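## Task

Read the lot number on the shelf edge under each foam block. Every foam block whose number shows up at least twice in the storeroom goes onto the desk, fully supported so nothing overhangs the desk edge. Every other foam block stays on the shelf it started on. The desk must stay roughly where it is, and the robot must not fall or finish leaning.

## Robot and tools

ROBOT. TidyBot++: a mobile base (0.54 m long, 0.50 m wide, 0.38 m tall) on four driven casters, carrying one seven-joint Kinova arm with a two-finger Robotiq gripper. There is a single arm, so every arm argument refers to it. The shoulder sits 0.12 m ahead of the base centre at 0.68 m height. Arm segments: upper arm 0.42 m, forearm 0.31 m, hand 0.31 m to the hand point. The arm begins folded with the hand facing down, jutting up to 0.08 m beyond the base front. Cameras: base_camera (fixed on the base, facing forward) and wrist_camera (looks along the hand).

FRAMES. Base frame: origin on the floor below the base centre, x forward, y left, z up, metres. hand_pose and hand_target use it: x, y, z of the point between the finger pads, then quaternion qw, qx, qy, qz; the hand's z axis runs along the fingers, and the fingers open along its y axis. Odometry frame: the base frame as it was at scene start; base_odometry reports x, y and heading (rad, -3.142 to 3.142, left positive) from wheel turns only, so slip shows as travel. base_tilt gives forward/right lean in degrees.

move. One action per call, built from any of: base, joints, target, plus optional speeds and min_time_s; cameras and blocking are not part of the action. Parts start together.
- base: object with any of translate_m (forward +, -2 to 2 m), strafe_m (left +, -2 to 2 m), rotate_rad (counter-clockwise from above +, -6.3 to 6.3 rad). These are offsets from the base's current pose, measured along its axes when the command begins, not positions to go to.
- joints: absolute angle targets keyed by name. joint_1_rad (any angle; positive turns the arm clockwise seen from above, opposite to heading), joint_2_rad (-2.249 to 2.249, shoulder, 0 = upper arm vertical, + leans forward), joint_3_rad (any angle), joint_4_rad (-2.579 to 2.579, elbow, 0 straight; with joint_3_rad at 3.14, negative bends forward), joint_5_rad (any angle), joint_6_rad (-2.099 to 2.099, wrist), joint_7_rad (any angle; hand down, + is counter-clockwise from above, 1.57 opens fingers left/right), gripper_pos (0 open to 1 closed; pad gap about 85 x (1 - gripper_pos) mm). Unbounded joints go the short way, so send steps below half a turn.
- target: a single list of seven numbers, an absolute hand pose [x, y, z, qw, qx, qy, qz] in the base frame, metres. Alongside it, joints may only carry gripper_pos.
- speeds: caps for this action: translate_m and strafe_m 0.05 to 0.5 m/s (give one value only when both are used), rotate_rad 0.1 to 1.57 rad/s.
- min_time_s: 0.1 to 8 s, lower bound on each arm motion's duration.
- cameras: list of base_camera, wrist_camera or all; [] for none.
- blocking: true/omitted returns when everything rests; false returns within about 0.5 s while motion continues.
A move with no action just reports state and images. Unknown keys make a call invalid; out-of-range values get it refused, and a refusal or an unrequested stop cancels the rest of that reply's move, wait and finished_scene calls.

wait(seconds 0 to 10, cameras) lets time pass and reports state. stop(cameras) brakes all running motions. zoom_image(camera, region [x0, y0, x1, y1] pixels from the top-left, at most 504 x 504) enlarges the latest image; use it to read lot labels. read_manual(section "licences") gives licence text only. finished_scene(scene) ends the current scene, given its number; make it the reply's last call, with the goal already met and stable.

RESULTS. base_status, joint_status and hand_status read moving, done, off_target (rested away from target, may still push), not_followed (targets withheld by a check; "joint command not followed" or "pose unreachable" with a cause), contact_stop or time_out (target dropped, holds in place), torque_fault, limit_stop_at_motor_heat. "move" summarises the worst status. joint_positions, hand_pose, hand_target, motor_effort (percent of maximum, bracket = peak of the last action), Motor temperatures (arm joint order), on_its_own (things the robot did unbidden), "earlier move" for non-blocking moves, and "pictures" naming the image order. ARM HIT flags a hard collision with the base or itself; MOTOR HOT appears at 60 °C, and at 75 °C an OVER-TEMPERATURE FAULT lets the arm sag for 30 s or more.

PRACTICE. A hand target settles within about 3 cm; correct by adding (wanted - hand_pose) to the last target. To hold still, resend hand_target, never hand_pose. A held load makes the arm droop; don't command a loaded joint to its current reading. A hand pointing down reaches roughly 0.94 m height at most, and only near the base. Closed fingertips extend about 20 mm past the hand point. Placing a load on a surface shows as hand_pose ceasing to drop while commands keep going lower. Base acceleration is limited and odometry drifts a few centimetres over many moves. A blocked base pushes until 14 s time_out.

AVOID. Driving or turning the base while the arm is snagged on something high, pushing or pulling sideways with a raised hand, reaching far out from the folded pose over nearby furniture, or swinging a stretched arm sideways: all can tip the robot. Backing away or retracting the arm rights a lean. Don't ram the desk or shelves (the arm does not avoid obstacles), don't drop objects or release them while moving, don't squeeze hard on an item still resting on a shelf, and avoid long holds at full stretch that heat motors. Something may occasionally nudge a loose object.

Each tool is called in YAML: its name, and indented under it one key for each argument.

## Session

move:
  cameras: ["all"]

Scene clock: 0.00 s.
Motor temperatures (°C): [38 35 30 37 40 37 42]
base_odometry: x=+0.000 y=+0.000 heading=+0.000
base_tilt: forward=-0.4 right=+0.6
base_status: not commanded
joint_positions: joint_1_rad=-0.038 joint_2_rad=-0.374 joint_3_rad=+3.113 joint_4_rad=-2.523 joint_5_rad=-0.004 joint_6_rad=-0.911 joint_7_rad=+1.592 gripper_pos=+0.000
joint_status: not commanded
motor_effort: joint_1_rad=-1 joint_2_rad=-1 joint_3_rad=+0 joint_4_rad=+13 joint_5_rad=+1 joint_6_rad=+1 joint_7_rad=+0
hand_pose: x=+0.2533 y=+0.0103 z=+0.5913 quat_wxyz=(+0.003, +0.998, +0.042, +0.041) (m; base frame)
hand_target: x=+0.2524 y=+0.0102 z=+0.5907 quat_wxyz=(+0.003, +0.998, +0.042, +0.040) (m; base frame)
hand_status: not commanded
pictures: base_camera, wrist_camera
Images, in order (width x height): base_camera 644x364, wrist_camera 644x476.

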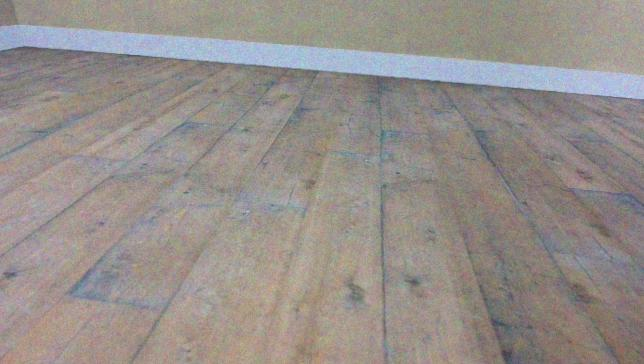

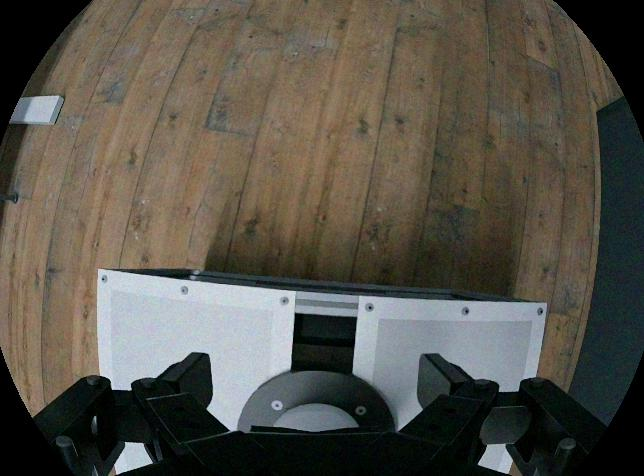

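move:
  joints: {"joint_1_rad": 0.0, "joint_2_rad": -0.5, "joint_3_rad": 3.14, "joint_4_rad": -2.5, "joint_5_rad": 0, "joint_6_rad": 0.2, "joint_7_rad": 1.57}
  cameras: ["wrist_camera"]

move:
  joints: {"joint_1_rad": 1.2}
  cameras: ["wrist_camera"]

move:
  joints: {"joint_1_rad": 2.5}
  cameras: ["wrist_camera"]

move:
  joints: {"joint_1_rad": -2.5}
  cameras: ["wrist_camera"]

move:
  joints: {"joint_1_rad": -1.2}
  cameras: ["wrist_camera"]

Scene clock: 2.07 s.
move: done
base_odometry: x=+0.000 y=+0.000 heading=+0.000
base_tilt: forward=-0.4 right=+0.6
base_status: not commanded
joint_positions: joint_1_rad=-0.019 joint_2_rad=-0.488 joint_3_rad=+3.124 joint_4_rad=-2.516 joint_5_rad=-0.004 joint_6_rad=+0.135 joint_7_rad=+1.592 gripper_pos=+0.000
joint_status: all done
motor_effort: joint_1_rad=+0(2) joint_2_rad=-3(3) joint_3_rad=+1(2) joint_4_rad=+17(19) joint_5_rad=+1(2) joint_6_rad=+8(9) joint_7_rad=+0(1)
hand_pose: x=+0.4987 y=+0.0152 z=+0.8160 quat_wxyz=(-0.002, +0.811, +0.023, +0.585) (m; base frame)
hand_target: x=+0.5063 y=+0.0020 z=+0.8495 quat_wxyz=(+0.000, +0.783, +0.000, +0.622) (m; base frame)
hand_status: not commanded
pictures: wrist_camera
Images, in order (width x height): wrist_camera 644x476.

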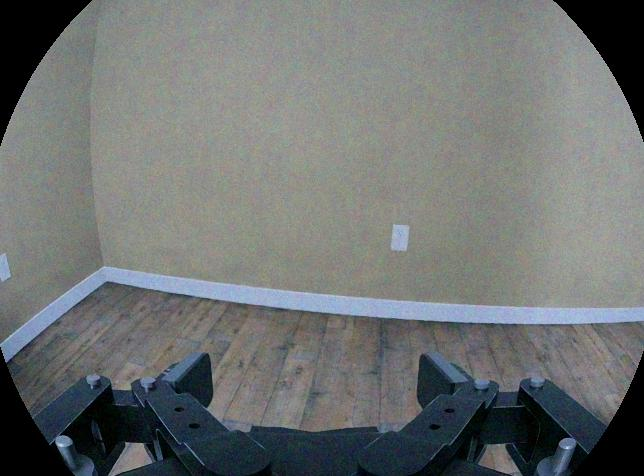

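Scene clock: 4.53 s.
move: done
base_odometry: x=+0.000 y=+0.000 heading=+0.000
base_tilt: forward=-0.3 right=+0.6
base_status: not commanded
joint_positions: joint_1_rad=+1.181 joint_2_rad=-0.488 joint_3_rad=+3.127 joint_4_rad=-2.516 joint_5_rad=-0.004 joint_6_rad=+0.135 joint_7_rad=+1.592 gripper_pos=+0.000
joint_status: all done
motor_effort: joint_1_rad=-1(2) joint_2_rad=-2(3) joint_3_rad=+1(1) joint_4_rad=+17(18) joint_5_rad=+1(1) joint_6_rad=+9(9) joint_7_rad=+0(1)
hand_pose: x=+0.2699 y=-0.3488 z=+0.8160 quat_wxyz=(+0.329, +0.682, -0.440, +0.483) (m; base frame)
hand_target: x=+0.2612 y=-0.3602 z=+0.8495 quat_wxyz=(+0.351, +0.647, -0.442, +0.513) (m; base frame)
hand_status: not commanded
pictures: wrist_camera
Images, in order (width x height): wrist_camera 644x476.

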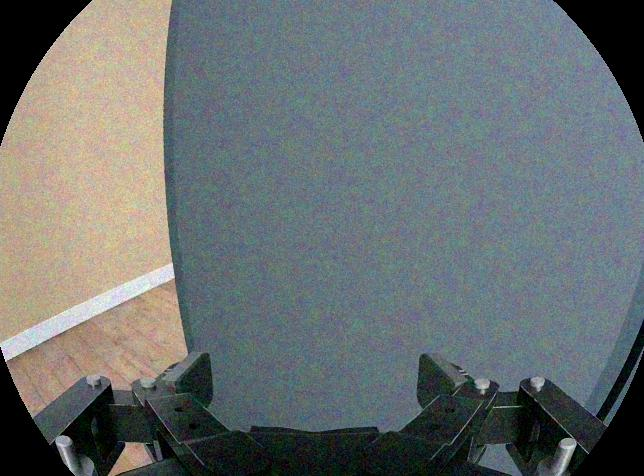

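Scene clock: 7.10 s.
move: done
base_odometry: x=+0.000 y=+0.000 heading=+0.000
base_tilt: forward=-0.3 right=+0.6
base_status: not commanded
joint_positions: joint_1_rad=+2.481 joint_2_rad=-0.488 joint_3_rad=+3.128 joint_4_rad=-2.516 joint_5_rad=-0.004 joint_6_rad=+0.135 joint_7_rad=+1.592 gripper_pos=+0.000
joint_status: all done
motor_effort: joint_1_rad=-1(2) joint_2_rad=-3(3) joint_3_rad=+1(1) joint_4_rad=+18(19) joint_5_rad=+1(1) joint_6_rad=+9(9) joint_7_rad=+0(1)
hand_pose: x=-0.1770 y=-0.2384 z=+0.8160 quat_wxyz=(+0.554, +0.276, -0.763, +0.186) (m; base frame)
hand_target: x=-0.1900 y=-0.2334 z=+0.8495 quat_wxyz=(+0.590, +0.247, -0.743, +0.196) (m; base frame)
hand_status: not commanded
pictures: wrist_camera
Images, in order (width x height): wrist_camera 644x476.

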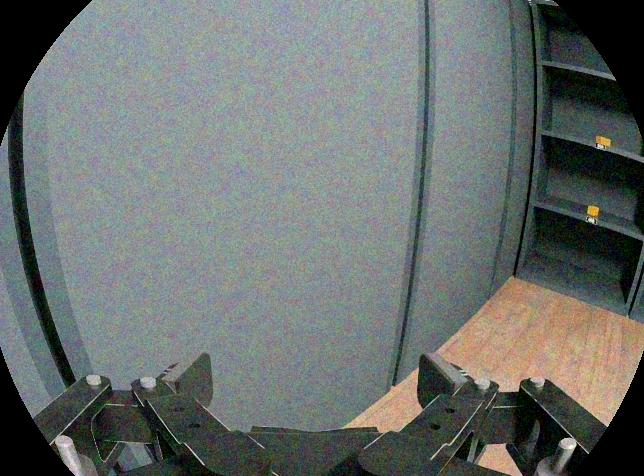

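Scene clock: 9.67 s.
move: done
base_odometry: x=+0.000 y=+0.000 heading=+0.000
base_tilt: forward=-0.4 right=+0.6
base_status: not commanded
joint_positions: joint_1_rad=+3.765 joint_2_rad=-0.488 joint_3_rad=+3.128 joint_4_rad=-2.516 joint_5_rad=-0.004 joint_6_rad=+0.135 joint_7_rad=+1.592 gripper_pos=+0.000
joint_status: all done
motor_effort: joint_1_rad=-1(2) joint_2_rad=-3(3) joint_3_rad=+1(1) joint_4_rad=+18(19) joint_5_rad=+1(1) joint_6_rad=+9(9) joint_7_rad=+0(1)
hand_pose: x=-0.1934 y=+0.2164 z=+0.8160 quat_wxyz=(+0.555, -0.236, -0.776, -0.183) (m; base frame)
hand_target: x=-0.1925 y=+0.2301 z=+0.8495 quat_wxyz=(+0.590, -0.247, -0.744, -0.196) (m; base frame)
hand_status: not commanded
pictures: wrist_camera
Images, in order (width x height): wrist_camera 644x476.

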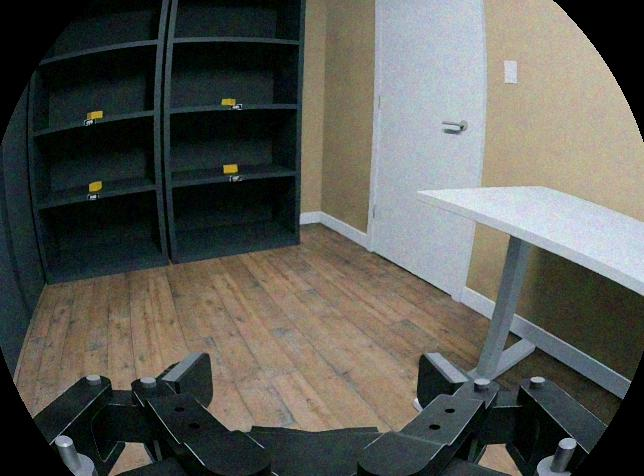

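Scene clock: 12.23 s.
move: done
base_odometry: x=+0.000 y=+0.000 heading=+0.000
base_tilt: forward=-0.3 right=+0.6
base_status: not commanded
joint_positions: joint_1_rad=+5.065 joint_2_rad=-0.488 joint_3_rad=+3.128 joint_4_rad=-2.516 joint_5_rad=-0.004 joint_6_rad=+0.135 joint_7_rad=+1.592 gripper_pos=+0.000
joint_status: all done
motor_effort: joint_1_rad=+0(2) joint_2_rad=-2(3) joint_3_rad=+1(1) joint_4_rad=+18(19) joint_5_rad=+1(1) joint_6_rad=+8(9) joint_7_rad=+0(1)
hand_pose: x=+0.2441 y=+0.3589 z=+0.8160 quat_wxyz=(+0.331, -0.658, -0.475, -0.482) (m; base frame)
hand_target: x=+0.2574 y=+0.3617 z=+0.8495 quat_wxyz=(+0.351, -0.646, -0.443, -0.513) (m; base frame)
hand_status: not commanded
pictures: wrist_camera
Images, in order (width x height): wrist_camera 644x476.

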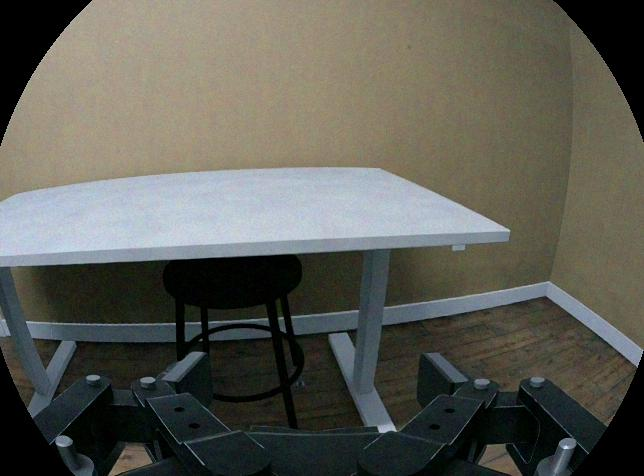

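move:
  base: {"rotate_rad": -0.327}
  joints: {"joint_1_rad": 3.14, "joint_6_rad": 0.3}
  cameras: ["all"]

Scene clock: 16.17 s.
move: done
base_odometry: x=+0.000 y=+0.000 heading=-0.327
base_tilt: forward=-0.4 right=+0.6
base_status: done
joint_positions: joint_1_rad=+3.159 joint_2_rad=-0.489 joint_3_rad=+3.131 joint_4_rad=-2.516 joint_5_rad=-0.004 joint_6_rad=+0.233 joint_7_rad=+1.592 gripper_pos=+0.000
joint_status: all done
motor_effort: joint_1_rad=-1(2) joint_2_rad=-3(4) joint_3_rad=+1(1) joint_4_rad=+19(19) joint_5_rad=+0(1) joint_6_rad=+9(10) joint_7_rad=+0(1)
hand_pose: x=-0.2691 y=+0.0010 z=+0.8457 quat_wxyz=(+0.624, +0.005, -0.782, -0.010) (m; base frame)
hand_target: x=-0.2738 y=-0.0027 z=+0.8801 quat_wxyz=(+0.660, +0.001, -0.751, +0.001) (m; base frame)
hand_status: not commanded
pictures: base_camera, wrist_camera
Images, in order (width x height): base_camera 644x364, wrist_camera 644x476.

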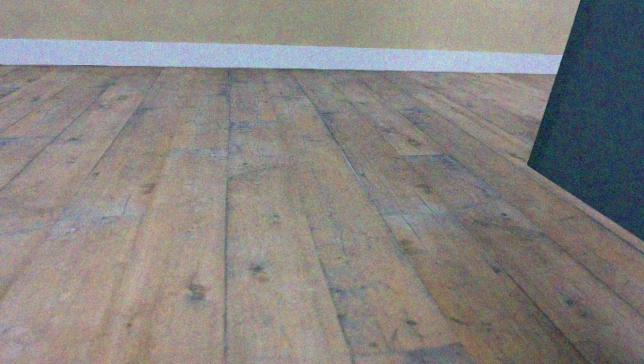

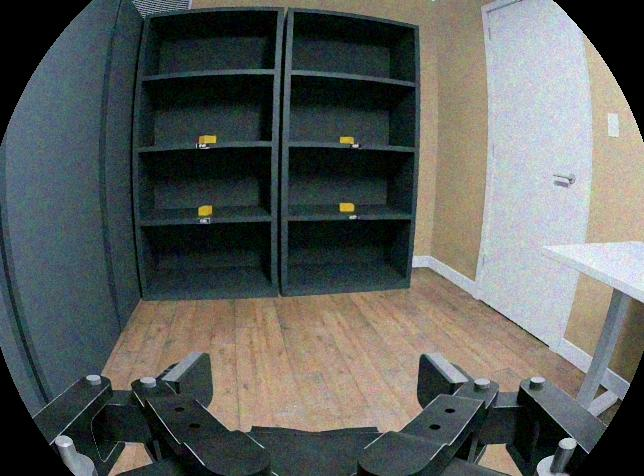

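move:
  base: {"translate_m": -1.7, "strafe_m": 0.05}
  cameras: ["wrist_camera"]

Scene clock: 20.97 s.
move: done
base_odometry: x=-1.594 y=+0.593 heading=-0.327
base_tilt: forward=-0.4 right=+0.6
base_status: done
joint_positions: joint_1_rad=+3.158 joint_2_rad=-0.493 joint_3_rad=+3.131 joint_4_rad=-2.516 joint_5_rad=-0.004 joint_6_rad=+0.237 joint_7_rad=+1.592 gripper_pos=+0.000
joint_status: not commanded
motor_effort: joint_1_rad=+0(1) joint_2_rad=-3(5) joint_3_rad=+1(1) joint_4_rad=+18(19) joint_5_rad=+1(1) joint_6_rad=+9(10) joint_7_rad=+0(1)
hand_pose: x=-0.2686 y=+0.0009 z=+0.8484 quat_wxyz=(+0.627, +0.005, -0.779, -0.010) (m; base frame)
hand_target: x=-0.2738 y=-0.0027 z=+0.8801 quat_wxyz=(+0.660, +0.001, -0.751, +0.001) (m; base frame)
hand_status: not commanded
pictures: wrist_camera
Images, in order (width x height): wrist_camera 644x476.

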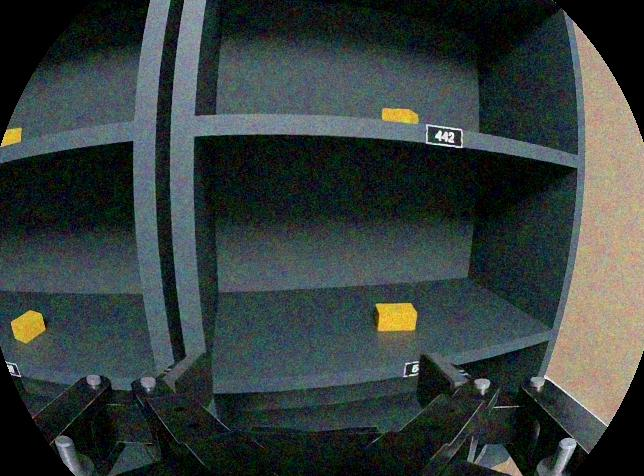

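move:
  joints: {"joint_6_rad": -0.1, "joint_1_rad": 3.0}
  cameras: ["wrist_camera"]

move:
  joints: {"joint_6_rad": 0.1, "joint_1_rad": 2.45}
  cameras: ["wrist_camera"]

Scene clock: 22.87 s.
move: done
base_odometry: x=-1.594 y=+0.593 heading=-0.327
base_tilt: forward=-0.4 right=+0.6
base_status: not commanded
joint_positions: joint_1_rad=+3.018 joint_2_rad=-0.493 joint_3_rad=+3.131 joint_4_rad=-2.516 joint_5_rad=-0.004 joint_6_rad=-0.045 joint_7_rad=+1.592 gripper_pos=+0.000
joint_status: all done
motor_effort: joint_1_rad=+0(2) joint_2_rad=-1(3) joint_3_rad=+1(1) joint_4_rad=+17(19) joint_5_rad=+1(1) joint_6_rad=+8(10) joint_7_rad=-1(1)
hand_pose: x=-0.2347 y=-0.0493 z=+0.7666 quat_wxyz=(+0.511, +0.066, -0.857, +0.028) (m; base frame)
hand_target: x=-0.2300 y=-0.0517 z=+0.7631 quat_wxyz=(+0.496, +0.062, -0.865, +0.035) (m; base frame)
hand_status: not commanded
pictures: wrist_camera
Images, in order (width x height): wrist_camera 644x476.

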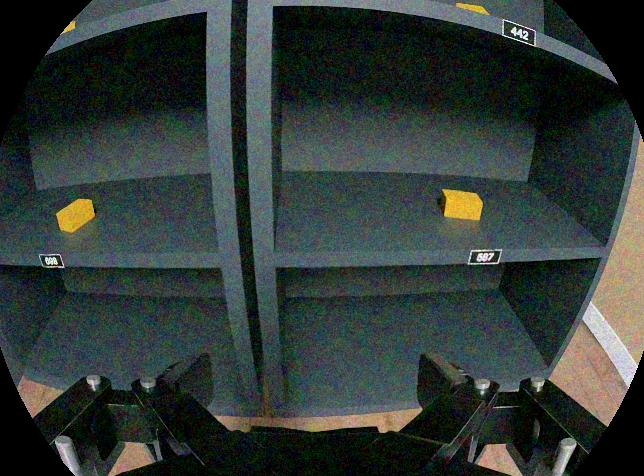

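Scene clock: 24.63 s.
move: done
base_odometry: x=-1.594 y=+0.593 heading=-0.327
base_tilt: forward=-0.4 right=+0.6
base_status: not commanded
joint_positions: joint_1_rad=+2.469 joint_2_rad=-0.493 joint_3_rad=+3.131 joint_4_rad=-2.516 joint_5_rad=-0.004 joint_6_rad=+0.034 joint_7_rad=+1.592 gripper_pos=+0.000
joint_status: all done
motor_effort: joint_1_rad=+0(2) joint_2_rad=-2(3) joint_3_rad=+1(1) joint_4_rad=+18(18) joint_5_rad=+1(1) joint_6_rad=+8(10) joint_7_rad=+0(1)
hand_pose: x=-0.1654 y=-0.2336 z=+0.7886 quat_wxyz=(+0.516, +0.288, -0.787, +0.176) (m; base frame)
hand_target: x=-0.1714 y=-0.2430 z=+0.8196 quat_wxyz=(+0.547, +0.276, -0.765, +0.197) (m; base frame)
hand_status: not commanded
pictures: wrist_camera
Images, in order (width x height): wrist_camera 644x476.

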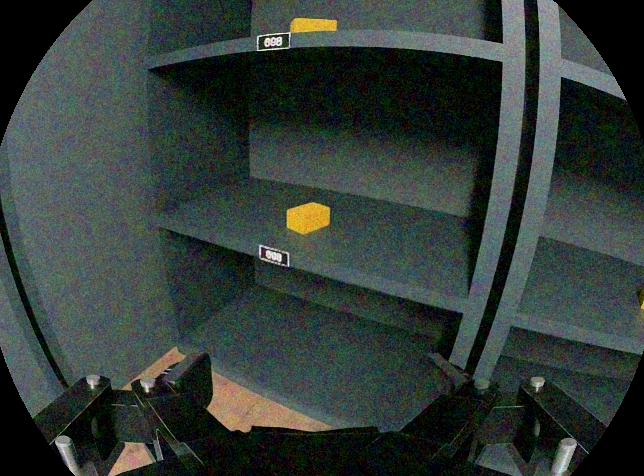

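zoom_image:
  camera: "wrist_camera"
  region: [240, 25, 310, 60]

zoom_image:
  camera: "wrist_camera"
  region: [240, 238, 310, 273]

Scaled by 7.200.

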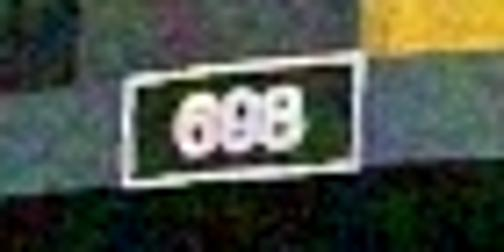

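Scaled by 7.200.

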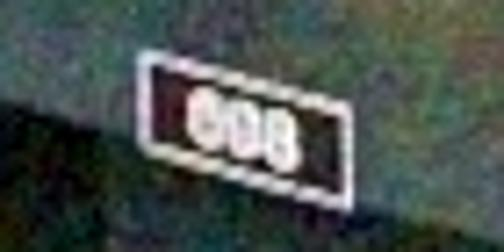

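move:
  base: {"translate_m": -0.2, "strafe_m": -0.12}
  speeds: {"translate_m": 0.25}
  joints: {"joint_6_rad": 0.0, "joint_1_rad": 2.75}
  cameras: ["wrist_camera"]

Scene clock: 26.87 s.
move: done
base_odometry: x=-1.822 y=+0.544 heading=-0.327
base_tilt: forward=-0.4 right=+0.6
base_status: done
joint_positions: joint_1_rad=+2.732 joint_2_rad=-0.495 joint_3_rad=+3.131 joint_4_rad=-2.516 joint_5_rad=-0.004 joint_6_rad=+0.034 joint_7_rad=+1.592 gripper_pos=+0.000
joint_status: all done
motor_effort: joint_1_rad=+0(1) joint_2_rad=-2(4) joint_3_rad=+1(1) joint_4_rad=+18(19) joint_5_rad=+1(1) joint_6_rad=+8(10) joint_7_rad=+0(1)
hand_pose: x=-0.2162 y=-0.1514 z=+0.7895 quat_wxyz=(+0.535, +0.182, -0.818, +0.107) (m; base frame)
hand_target: x=-0.2196 y=-0.1419 z=+0.7907 quat_wxyz=(+0.530, +0.164, -0.825, +0.105) (m; base frame)
hand_status: not commanded
pictures: wrist_camera
Images, in order (width x height): wrist_camera 644x476.

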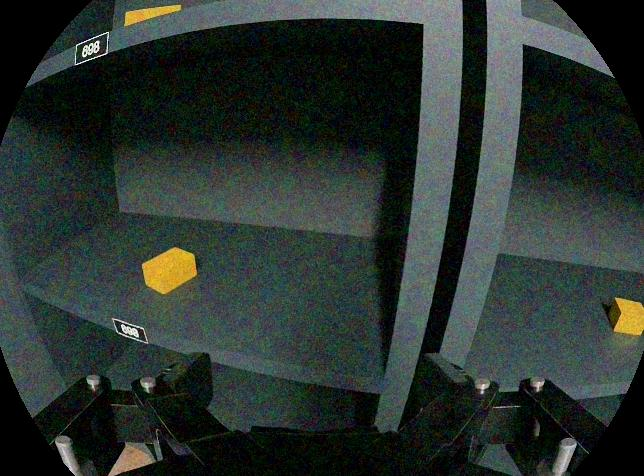

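zoom_image:
  camera: "wrist_camera"
  region: [100, 310, 160, 350]

zoom_image:
  camera: "wrist_camera"
  region: [65, 28, 125, 68]

Scaled by 8.400.

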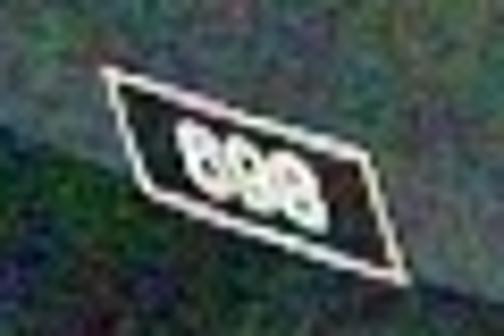

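Scaled by 8.400.

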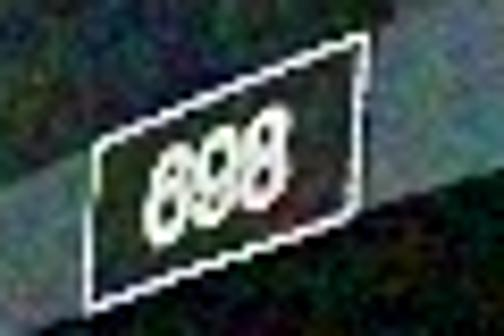

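move:
  joints: {"joint_6_rad": -0.15, "joint_1_rad": 2.3}
  cameras: ["wrist_camera"]

zoom_image:
  camera: "wrist_camera"
  region: [230, 190, 390, 310]

move:
  joints: {"joint_6_rad": 0.4, "joint_1_rad": 2.2}
  cameras: ["wrist_camera"]

zoom_image:
  camera: "wrist_camera"
  region: [180, 100, 340, 220]

Scene clock: 29.07 s.
move: done
base_odometry: x=-1.822 y=+0.544 heading=-0.327
base_tilt: forward=-0.4 right=+0.6
base_status: not commanded
joint_positions: joint_1_rad=+2.318 joint_2_rad=-0.495 joint_3_rad=+3.131 joint_4_rad=-2.516 joint_5_rad=-0.004 joint_6_rad=-0.092 joint_7_rad=+1.592 gripper_pos=+0.000
joint_status: all done
motor_effort: joint_1_rad=+0(2) joint_2_rad=-2(3) joint_3_rad=+1(1) joint_4_rad=+17(18) joint_5_rad=+1(1) joint_6_rad=+8(10) joint_7_rad=+0(1)
hand_pose: x=-0.1149 y=-0.2599 z=+0.7546 quat_wxyz=(+0.452, +0.360, -0.793, +0.193) (m; base frame)
hand_target: x=-0.1092 y=-0.2582 z=+0.7498 quat_wxyz=(+0.434, +0.360, -0.803, +0.194) (m; base frame)
hand_status: not commanded
pictures: wrist_camera
Images, in order (width x height): wrist_camera 644x476.

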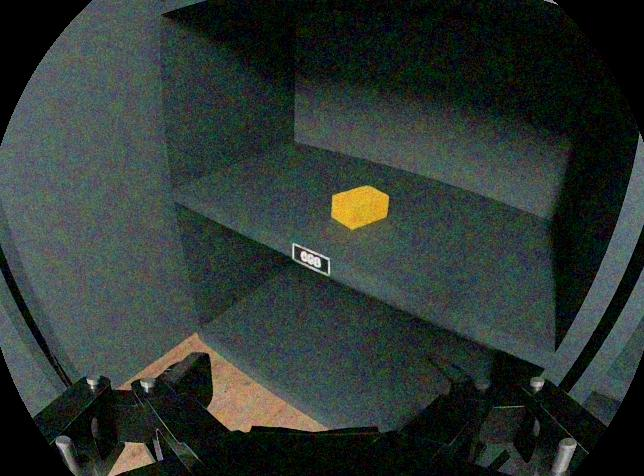

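Scaled by 3.150.

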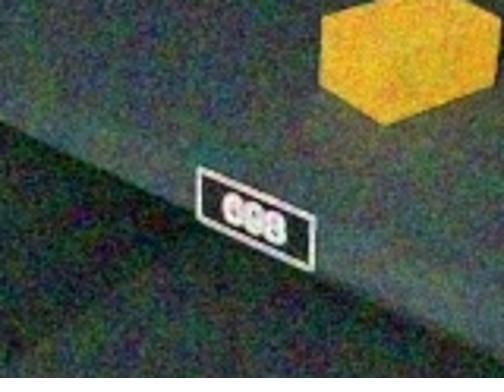

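Scene clock: 30.33 s.
move: done
base_odometry: x=-1.822 y=+0.544 heading=-0.327
base_tilt: forward=-0.4 right=+0.6
base_status: not commanded
joint_positions: joint_1_rad=+2.217 joint_2_rad=-0.495 joint_3_rad=+3.131 joint_4_rad=-2.515 joint_5_rad=-0.004 joint_6_rad=+0.342 joint_7_rad=+1.592 gripper_pos=+0.000
joint_status: all done
motor_effort: joint_1_rad=-1(2) joint_2_rad=-2(3) joint_3_rad=+1(1) joint_4_rad=+18(20) joint_5_rad=+1(1) joint_6_rad=+9(11) joint_7_rad=-1(1)
hand_pose: x=-0.1128 y=-0.3169 z=+0.8819 quat_wxyz=(+0.600, +0.342, -0.661, +0.294) (m; base frame)
hand_target: x=-0.1119 y=-0.3208 z=+0.9111 quat_wxyz=(+0.621, +0.326, -0.639, +0.316) (m; base frame)
hand_status: not commanded
pictures: wrist_camera
Images, in order (width x height): wrist_camera 644x476.

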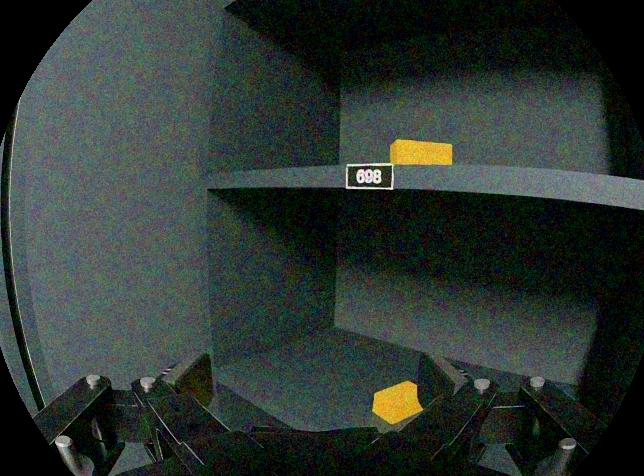

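Scaled by 3.150.

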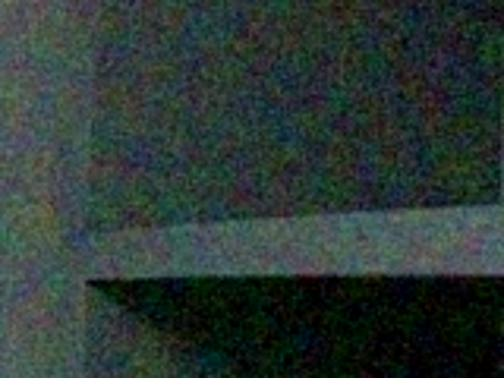

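move:
  joints: {"joint_6_rad": -0.2, "joint_1_rad": 2.7, "joint_2_rad": -0.6}
  cameras: ["wrist_camera"]

zoom_image:
  camera: "wrist_camera"
  region: [60, 220, 220, 340]

Scene clock: 32.67 s.
move: done
base_odometry: x=-1.822 y=+0.544 heading=-0.327
base_tilt: forward=-0.3 right=+0.6
base_status: not commanded
joint_positions: joint_1_rad=+2.682 joint_2_rad=-0.582 joint_3_rad=+3.131 joint_4_rad=-2.515 joint_5_rad=-0.004 joint_6_rad=-0.142 joint_7_rad=+1.592 gripper_pos=+0.000
joint_status: all done
motor_effort: joint_1_rad=-1(2) joint_2_rad=+1(4) joint_3_rad=+1(1) joint_4_rad=+18(19) joint_5_rad=+1(1) joint_6_rad=+8(10) joint_7_rad=+0(1)
hand_pose: x=-0.1789 y=-0.1533 z=+0.7712 quat_wxyz=(+0.496, +0.209, -0.836, +0.112) (m; base frame)
hand_target: x=-0.1773 y=-0.1421 z=+0.7703 quat_wxyz=(+0.485, +0.190, -0.846, +0.109) (m; base frame)
hand_status: not commanded
pictures: wrist_camera
Images, in order (width x height): wrist_camera 644x476.

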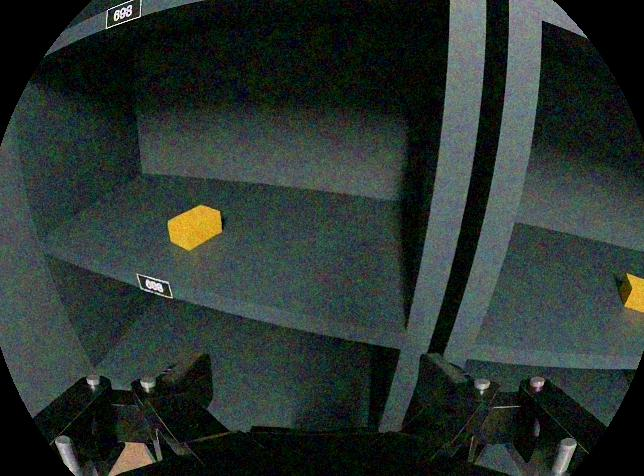

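Scaled by 3.150.

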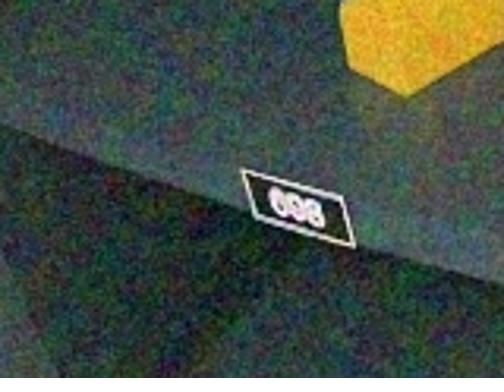

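move:
  joints: {"joint_6_rad": -0.1, "joint_1_rad": 3.6, "joint_2_rad": -0.5}
  cameras: ["wrist_camera"]

zoom_image:
  camera: "wrist_camera"
  region: [240, 210, 400, 330]

Scene clock: 35.03 s.
move: done
base_odometry: x=-1.822 y=+0.544 heading=-0.327
base_tilt: forward=-0.4 right=+0.6
base_status: not commanded
joint_positions: joint_1_rad=+3.581 joint_2_rad=-0.518 joint_3_rad=+3.131 joint_4_rad=-2.515 joint_5_rad=-0.004 joint_6_rad=-0.143 joint_7_rad=+1.592 gripper_pos=+0.000
joint_status: all done
motor_effort: joint_1_rad=+0(2) joint_2_rad=-2(3) joint_3_rad=+1(1) joint_4_rad=+17(19) joint_5_rad=+1(1) joint_6_rad=+8(9) joint_7_rad=-1(1)
hand_pose: x=-0.1907 y=+0.1401 z=+0.7496 quat_wxyz=(+0.468, -0.179, -0.859, -0.108) (m; base frame)
hand_target: x=-0.1982 y=+0.1544 z=+0.7631 quat_wxyz=(+0.485, -0.197, -0.845, -0.113) (m; base frame)
hand_status: not commanded
pictures: wrist_camera
Images, in order (width x height): wrist_camera 644x476.

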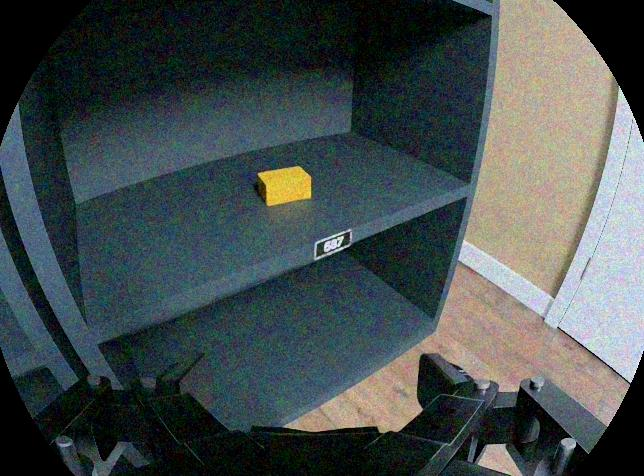

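Scaled by 3.150.

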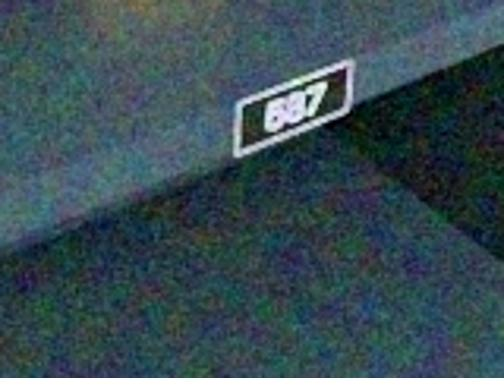

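move:
  base: {"translate_m": 2.0, "strafe_m": 0.05}
  joints: {"joint_6_rad": -0.3, "joint_1_rad": 1.57, "joint_2_rad": -0.7}

move:
  base: {"translate_m": 1.0, "strafe_m": 0.0}
  joints: {"joint_1_rad": 0.5}
  cameras: ["all"]

Scene clock: 40.73 s.
move: done
base_odometry: x=+0.088 y=-0.051 heading=-0.327
base_tilt: forward=-0.3 right=+0.6
base_status: done
joint_positions: joint_1_rad=+1.589 joint_2_rad=-0.680 joint_3_rad=+3.131 joint_4_rad=-2.515 joint_5_rad=-0.004 joint_6_rad=-0.244 joint_7_rad=+1.592 gripper_pos=+0.000
joint_status: all done
motor_effort: joint_1_rad=-1(2) joint_2_rad=+2(4) joint_3_rad=+1(2) joint_4_rad=+18(19) joint_5_rad=+1(1) joint_6_rad=+8(9) joint_7_rad=+0(1)
hand_pose: x=+0.1184 y=-0.3107 z=+0.7753 quat_wxyz=(+0.365, +0.613, -0.606, +0.352) (m; base frame)
hand_target: x=+0.1211 y=-0.3038 z=+0.7750 quat_wxyz=(+0.352, +0.614, -0.613, +0.352) (m; base frame)
hand_status: not commanded
pictures: none

Scene clock: 44.00 s.
move: done
base_odometry: x=+1.035 y=-0.373 heading=-0.327
base_tilt: forward=-0.3 right=+0.6
base_status: done
joint_positions: joint_1_rad=+0.519 joint_2_rad=-0.684 joint_3_rad=+3.132 joint_4_rad=-2.515 joint_5_rad=-0.004 joint_6_rad=-0.245 joint_7_rad=+1.592 gripper_pos=+0.000
joint_status: all done
motor_effort: joint_1_rad=+0(2) joint_2_rad=+2(3) joint_3_rad=+1(1) joint_4_rad=+19(19) joint_5_rad=+1(1) joint_6_rad=+8(9) joint_7_rad=+0(1)
hand_pose: x=+0.3906 y=-0.1499 z=+0.7763 quat_wxyz=(+0.135, +0.836, -0.209, +0.490) (m; base frame)
hand_target: x=+0.3865 y=-0.1440 z=+0.7750 quat_wxyz=(+0.123, +0.841, -0.214, +0.482) (m; base frame)
hand_status: not commanded
pictures: base_camera, wrist_camera
Images, in order (width x height): base_camera 644x364, wrist_camera 644x476.

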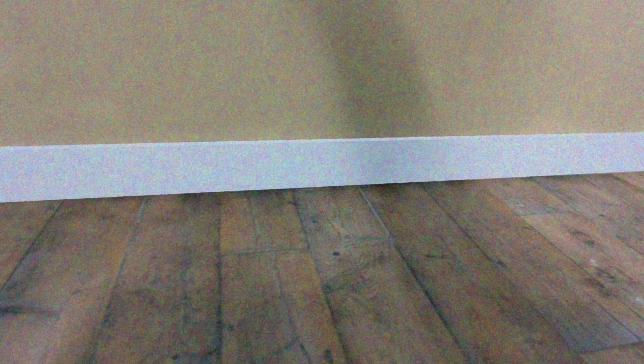

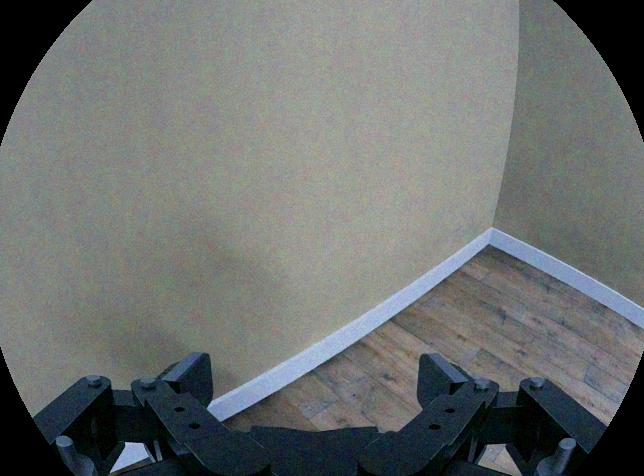

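move:
  base: {"rotate_rad": 0.197}
  joints: {"joint_1_rad": 1.57}
  cameras: ["all"]

Scene clock: 47.33 s.
move: done
base_odometry: x=+1.035 y=-0.373 heading=-0.130
base_tilt: forward=-0.4 right=+0.6
base_status: done
joint_positions: joint_1_rad=+1.552 joint_2_rad=-0.684 joint_3_rad=+3.132 joint_4_rad=-2.515 joint_5_rad=-0.004 joint_6_rad=-0.245 joint_7_rad=+1.592 gripper_pos=+0.000
joint_status: all done
motor_effort: joint_1_rad=-1(2) joint_2_rad=+2(3) joint_3_rad=+1(2) joint_4_rad=+19(19) joint_5_rad=+1(1) joint_6_rad=+8(9) joint_7_rad=+0(1)
hand_pose: x=+0.1294 y=-0.3100 z=+0.7763 quat_wxyz=(+0.359, +0.623, -0.595, +0.359) (m; base frame)
hand_target: x=+0.1211 y=-0.3038 z=+0.7750 quat_wxyz=(+0.352, +0.614, -0.613, +0.352) (m; base frame)
hand_status: not commanded
pictures: base_camera, wrist_camera
Images, in order (width x height): base_camera 644x364, wrist_camera 644x476.

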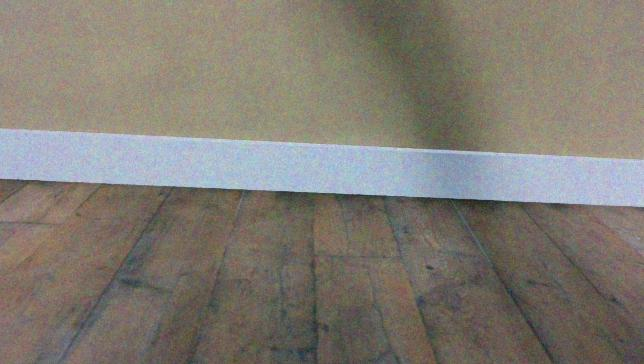

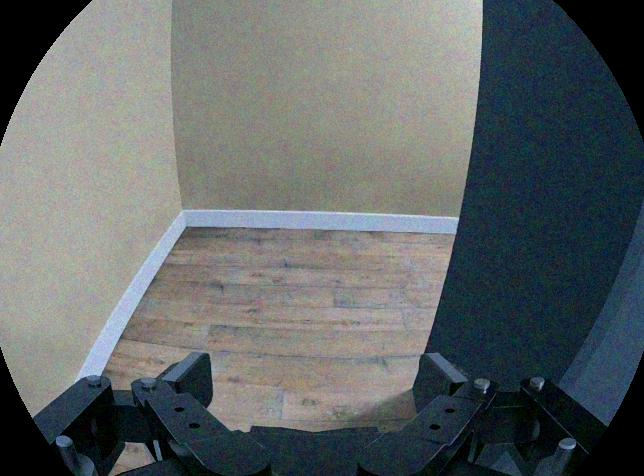

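move:
  base: {"translate_m": 0.27}
  joints: {"joint_1_rad": 2.8}
  cameras: ["wrist_camera"]

move:
  base: {"strafe_m": -1.28}
  speeds: {"strafe_m": 0.35}
  cameras: ["all"]

Scene clock: 50.57 s.
move: done
base_odometry: x=+1.303 y=-0.408 heading=-0.129
base_tilt: forward=-0.3 right=+0.6
base_status: done
joint_positions: joint_1_rad=+2.781 joint_2_rad=-0.686 joint_3_rad=+3.133 joint_4_rad=-2.515 joint_5_rad=-0.004 joint_6_rad=-0.246 joint_7_rad=+1.592 gripper_pos=+0.000
joint_status: all done
motor_effort: joint_1_rad=-1(2) joint_2_rad=+2(4) joint_3_rad=+1(2) joint_4_rad=+18(19) joint_5_rad=+1(1) joint_6_rad=+8(9) joint_7_rad=+0(1)
hand_pose: x=-0.1695 y=-0.1133 z=+0.7766 quat_wxyz=(+0.501, +0.166, -0.845, +0.087) (m; base frame)
hand_target: x=-0.1666 y=-0.1035 z=+0.7750 quat_wxyz=(+0.490, +0.148, -0.855, +0.085) (m; base frame)
hand_status: not commanded
pictures: wrist_camera
Images, in order (width x height): wrist_camera 644x476.

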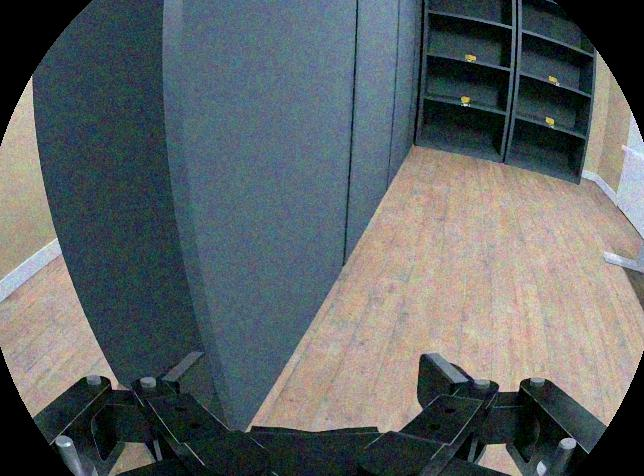

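Scene clock: 55.30 s.
move: done
base_odometry: x=+1.138 y=-1.677 heading=-0.129
base_tilt: forward=-0.3 right=+0.6
base_status: done
joint_positions: joint_1_rad=+2.782 joint_2_rad=-0.686 joint_3_rad=+3.133 joint_4_rad=-2.515 joint_5_rad=-0.004 joint_6_rad=-0.246 joint_7_rad=+1.592 gripper_pos=+0.000
joint_status: not commanded
motor_effort: joint_1_rad=+0(1) joint_2_rad=+2(3) joint_3_rad=+1(2) joint_4_rad=+19(19) joint_5_rad=+1(1) joint_6_rad=+7(9) joint_7_rad=+0(1)
hand_pose: x=-0.1695 y=-0.1130 z=+0.7766 quat_wxyz=(+0.501, +0.165, -0.845, +0.087) (m; base frame)
hand_target: x=-0.1666 y=-0.1035 z=+0.7750 quat_wxyz=(+0.490, +0.148, -0.855, +0.085) (m; base frame)
hand_status: not commanded
pictures: base_camera, wrist_camera
Images, in order (width x height): base_camera 644x364, wrist_camera 644x476.

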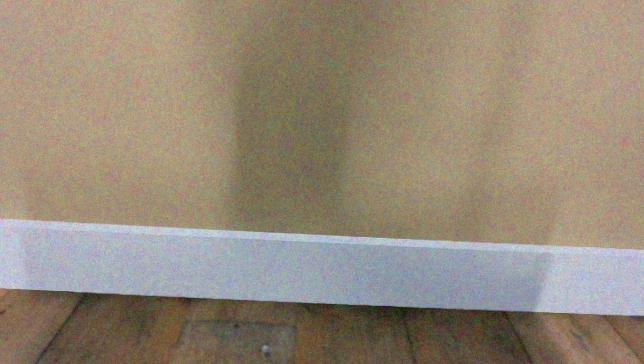

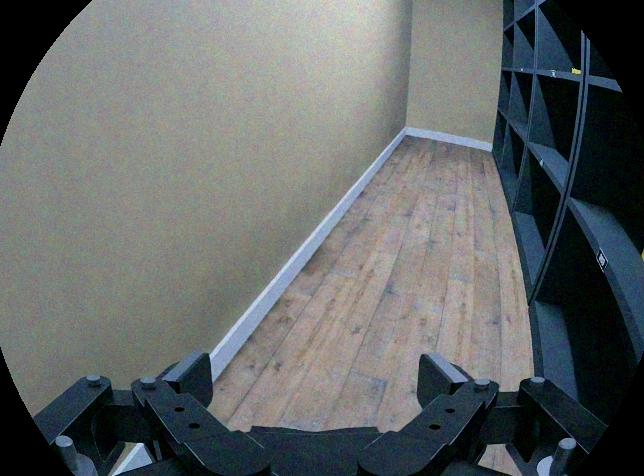

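move:
  base: {"translate_m": -1.05, "rotate_rad": -0.02}
  speeds: {"translate_m": 0.4}
  joints: {"joint_1_rad": 3.14}

move:
  joints: {"joint_1_rad": -1.57, "joint_6_rad": -0.32}
  cameras: ["wrist_camera"]

Scene clock: 59.73 s.
move: done
base_odometry: x=+0.097 y=-1.543 heading=-0.148
base_tilt: forward=-0.4 right=+0.6
base_status: done
joint_positions: joint_1_rad=+3.122 joint_2_rad=-0.689 joint_3_rad=+3.133 joint_4_rad=-2.515 joint_5_rad=-0.004 joint_6_rad=-0.247 joint_7_rad=+1.592 gripper_pos=+0.000
joint_status: all done
motor_effort: joint_1_rad=+0(2) joint_2_rad=+2(4) joint_3_rad=+1(1) joint_4_rad=+18(20) joint_5_rad=+1(1) joint_6_rad=+8(9) joint_7_rad=+0(1)
hand_pose: x=-0.1902 y=-0.0103 z=+0.7771 quat_wxyz=(+0.509, +0.020, -0.861, +0.001) (m; base frame)
hand_target: x=-0.1848 y=-0.0023 z=+0.7750 quat_wxyz=(+0.498, +0.001, -0.867, +0.000) (m; base frame)
hand_status: not commanded
pictures: none

Scene clock: 62.53 s.
move: done
base_odometry: x=+0.097 y=-1.543 heading=-0.148
base_tilt: forward=-0.4 right=+0.6
base_status: not commanded
joint_positions: joint_1_rad=+4.695 joint_2_rad=-0.689 joint_3_rad=+3.133 joint_4_rad=-2.515 joint_5_rad=-0.004 joint_6_rad=-0.263 joint_7_rad=+1.592 gripper_pos=+0.000
joint_status: all done
motor_effort: joint_1_rad=+0(2) joint_2_rad=+2(3) joint_3_rad=+1(1) joint_4_rad=+18(19) joint_5_rad=+1(1) joint_6_rad=+8(9) joint_7_rad=+0(1)
hand_pose: x=+0.1093 y=+0.3068 z=+0.7727 quat_wxyz=(+0.355, -0.598, -0.625, -0.355) (m; base frame)
hand_target: x=+0.1174 y=+0.3006 z=+0.7697 quat_wxyz=(+0.346, -0.617, -0.617, -0.346) (m; base frame)
hand_status: not commanded
pictures: wrist_camera
Images, in order (width x height): wrist_camera 644x476.

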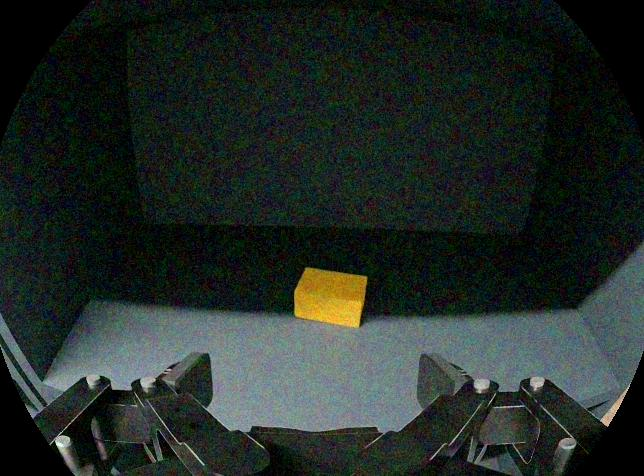

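move:
  base: {"strafe_m": -0.1}
  speeds: {"strafe_m": 0.2}
  joints: {"joint_2_rad": -1.0, "joint_6_rad": -0.6}
  cameras: ["wrist_camera"]

Scene clock: 64.27 s.
move: done
base_odometry: x=+0.082 y=-1.642 heading=-0.149
base_tilt: forward=-0.4 right=+0.6
base_status: done
joint_positions: joint_1_rad=+4.695 joint_2_rad=-0.979 joint_3_rad=+3.133 joint_4_rad=-2.515 joint_5_rad=-0.004 joint_6_rad=-0.540 joint_7_rad=+1.592 gripper_pos=+0.000
joint_status: all done
motor_effort: joint_1_rad=+0(1) joint_2_rad=+8(9) joint_3_rad=+1(1) joint_4_rad=+20(20) joint_5_rad=+1(1) joint_6_rad=+8(9) joint_7_rad=+0(1)
hand_pose: x=+0.1110 y=+0.2372 z=+0.7765 quat_wxyz=(+0.358, -0.595, -0.623, -0.360) (m; base frame)
hand_target: x=+0.1175 y=+0.2282 z=+0.7742 quat_wxyz=(+0.352, -0.613, -0.613, -0.352) (m; base frame)
hand_status: not commanded
pictures: wrist_camera
Images, in order (width x height): wrist_camera 644x476.

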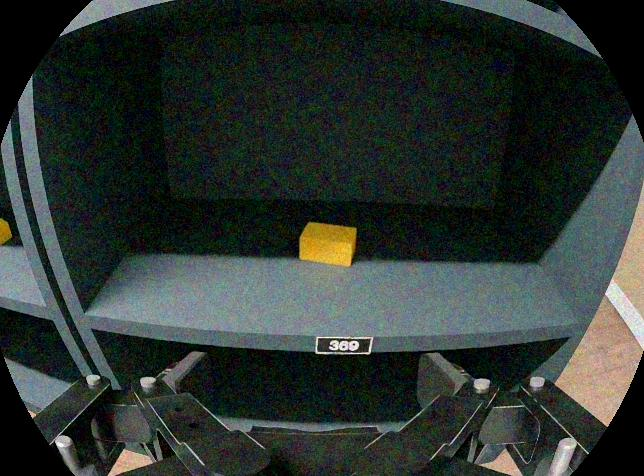

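zoom_image:
  camera: "wrist_camera"
  region: [310, 330, 380, 362]

move:
  joints: {"joint_6_rad": -0.1}
  cameras: ["wrist_camera"]

Scaled by 7.200.

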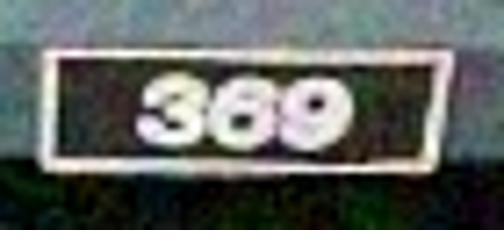

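Scene clock: 65.77 s.
move: done
base_odometry: x=+0.082 y=-1.642 heading=-0.149
base_tilt: forward=-0.3 right=+0.6
base_status: not commanded
joint_positions: joint_1_rad=+4.695 joint_2_rad=-0.979 joint_3_rad=+3.133 joint_4_rad=-2.514 joint_5_rad=-0.004 joint_6_rad=-0.149 joint_7_rad=+1.592 gripper_pos=+0.000
joint_status: all done
motor_effort: joint_1_rad=+0(1) joint_2_rad=+7(8) joint_3_rad=+1(1) joint_4_rad=+20(22) joint_5_rad=+1(1) joint_6_rad=+9(10) joint_7_rad=+0(1)
hand_pose: x=+0.1098 y=+0.2741 z=+0.8925 quat_wxyz=(+0.471, -0.515, -0.539, -0.471) (m; base frame)
hand_target: x=+0.1173 y=+0.2707 z=+0.9223 quat_wxyz=(+0.493, -0.507, -0.507, -0.493) (m; base frame)
hand_status: not commanded
pictures: wrist_camera
Images, in order (width x height): wrist_camera 644x476.

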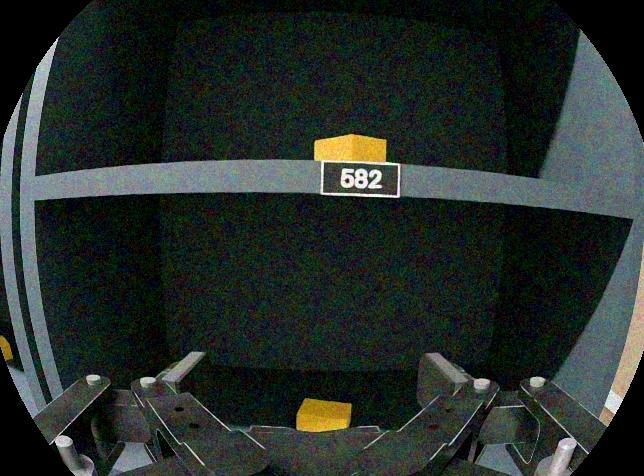

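move:
  base: {"translate_m": -0.87}
  speeds: {"translate_m": 0.4}
  cameras: ["wrist_camera"]

move:
  joints: {"joint_6_rad": -0.6}
  cameras: ["wrist_camera"]

Scene clock: 69.33 s.
move: done
base_odometry: x=-0.779 y=-1.513 heading=-0.148
base_tilt: forward=-0.4 right=+0.6
base_status: done
joint_positions: joint_1_rad=+4.698 joint_2_rad=-0.979 joint_3_rad=+3.134 joint_4_rad=-2.514 joint_5_rad=-0.004 joint_6_rad=-0.149 joint_7_rad=+1.592 gripper_pos=+0.000
joint_status: not commanded
motor_effort: joint_1_rad=+0(1) joint_2_rad=+8(8) joint_3_rad=+1(2) joint_4_rad=+19(21) joint_5_rad=+1(1) joint_6_rad=+9(10) joint_7_rad=+0(1)
hand_pose: x=+0.1109 y=+0.2741 z=+0.8926 quat_wxyz=(+0.470, -0.516, -0.538, -0.472) (m; base frame)
hand_target: x=+0.1173 y=+0.2707 z=+0.9223 quat_wxyz=(+0.493, -0.507, -0.507, -0.493) (m; base frame)
hand_status: not commanded
pictures: wrist_camera
Images, in order (width x height): wrist_camera 644x476.

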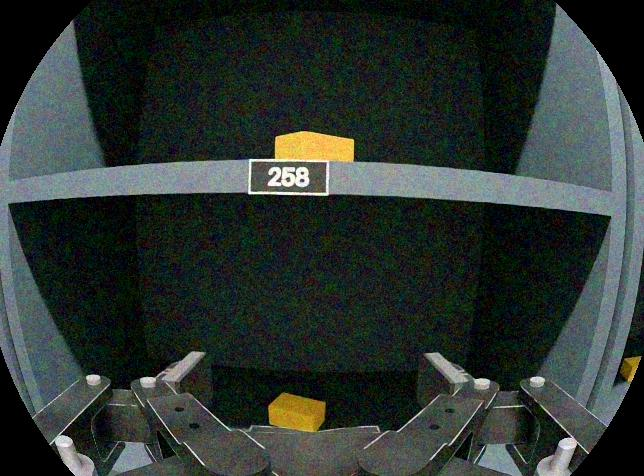

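Scene clock: 70.23 s.
move: done
base_odometry: x=-0.779 y=-1.513 heading=-0.148
base_tilt: forward=-0.4 right=+0.6
base_status: not commanded
joint_positions: joint_1_rad=+4.698 joint_2_rad=-0.979 joint_3_rad=+3.134 joint_4_rad=-2.512 joint_5_rad=-0.004 joint_6_rad=-0.559 joint_7_rad=+1.592 gripper_pos=+0.000
joint_status: all done
motor_effort: joint_1_rad=+0(1) joint_2_rad=+8(8) joint_3_rad=+1(1) joint_4_rad=+19(21) joint_5_rad=+1(1) joint_6_rad=+8(10) joint_7_rad=+0(1)
hand_pose: x=+0.1118 y=+0.2347 z=+0.7734 quat_wxyz=(+0.353, -0.599, -0.624, -0.355) (m; base frame)
hand_target: x=+0.1175 y=+0.2282 z=+0.7742 quat_wxyz=(+0.352, -0.613, -0.613, -0.352) (m; base frame)
hand_status: not commanded
pictures: wrist_camera
Images, in order (width x height): wrist_camera 644x476.

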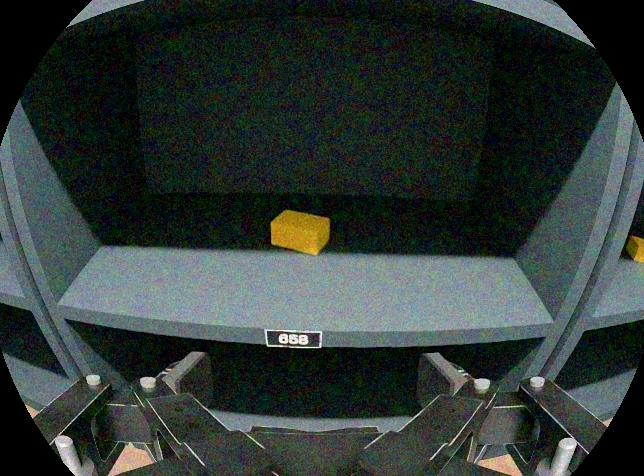

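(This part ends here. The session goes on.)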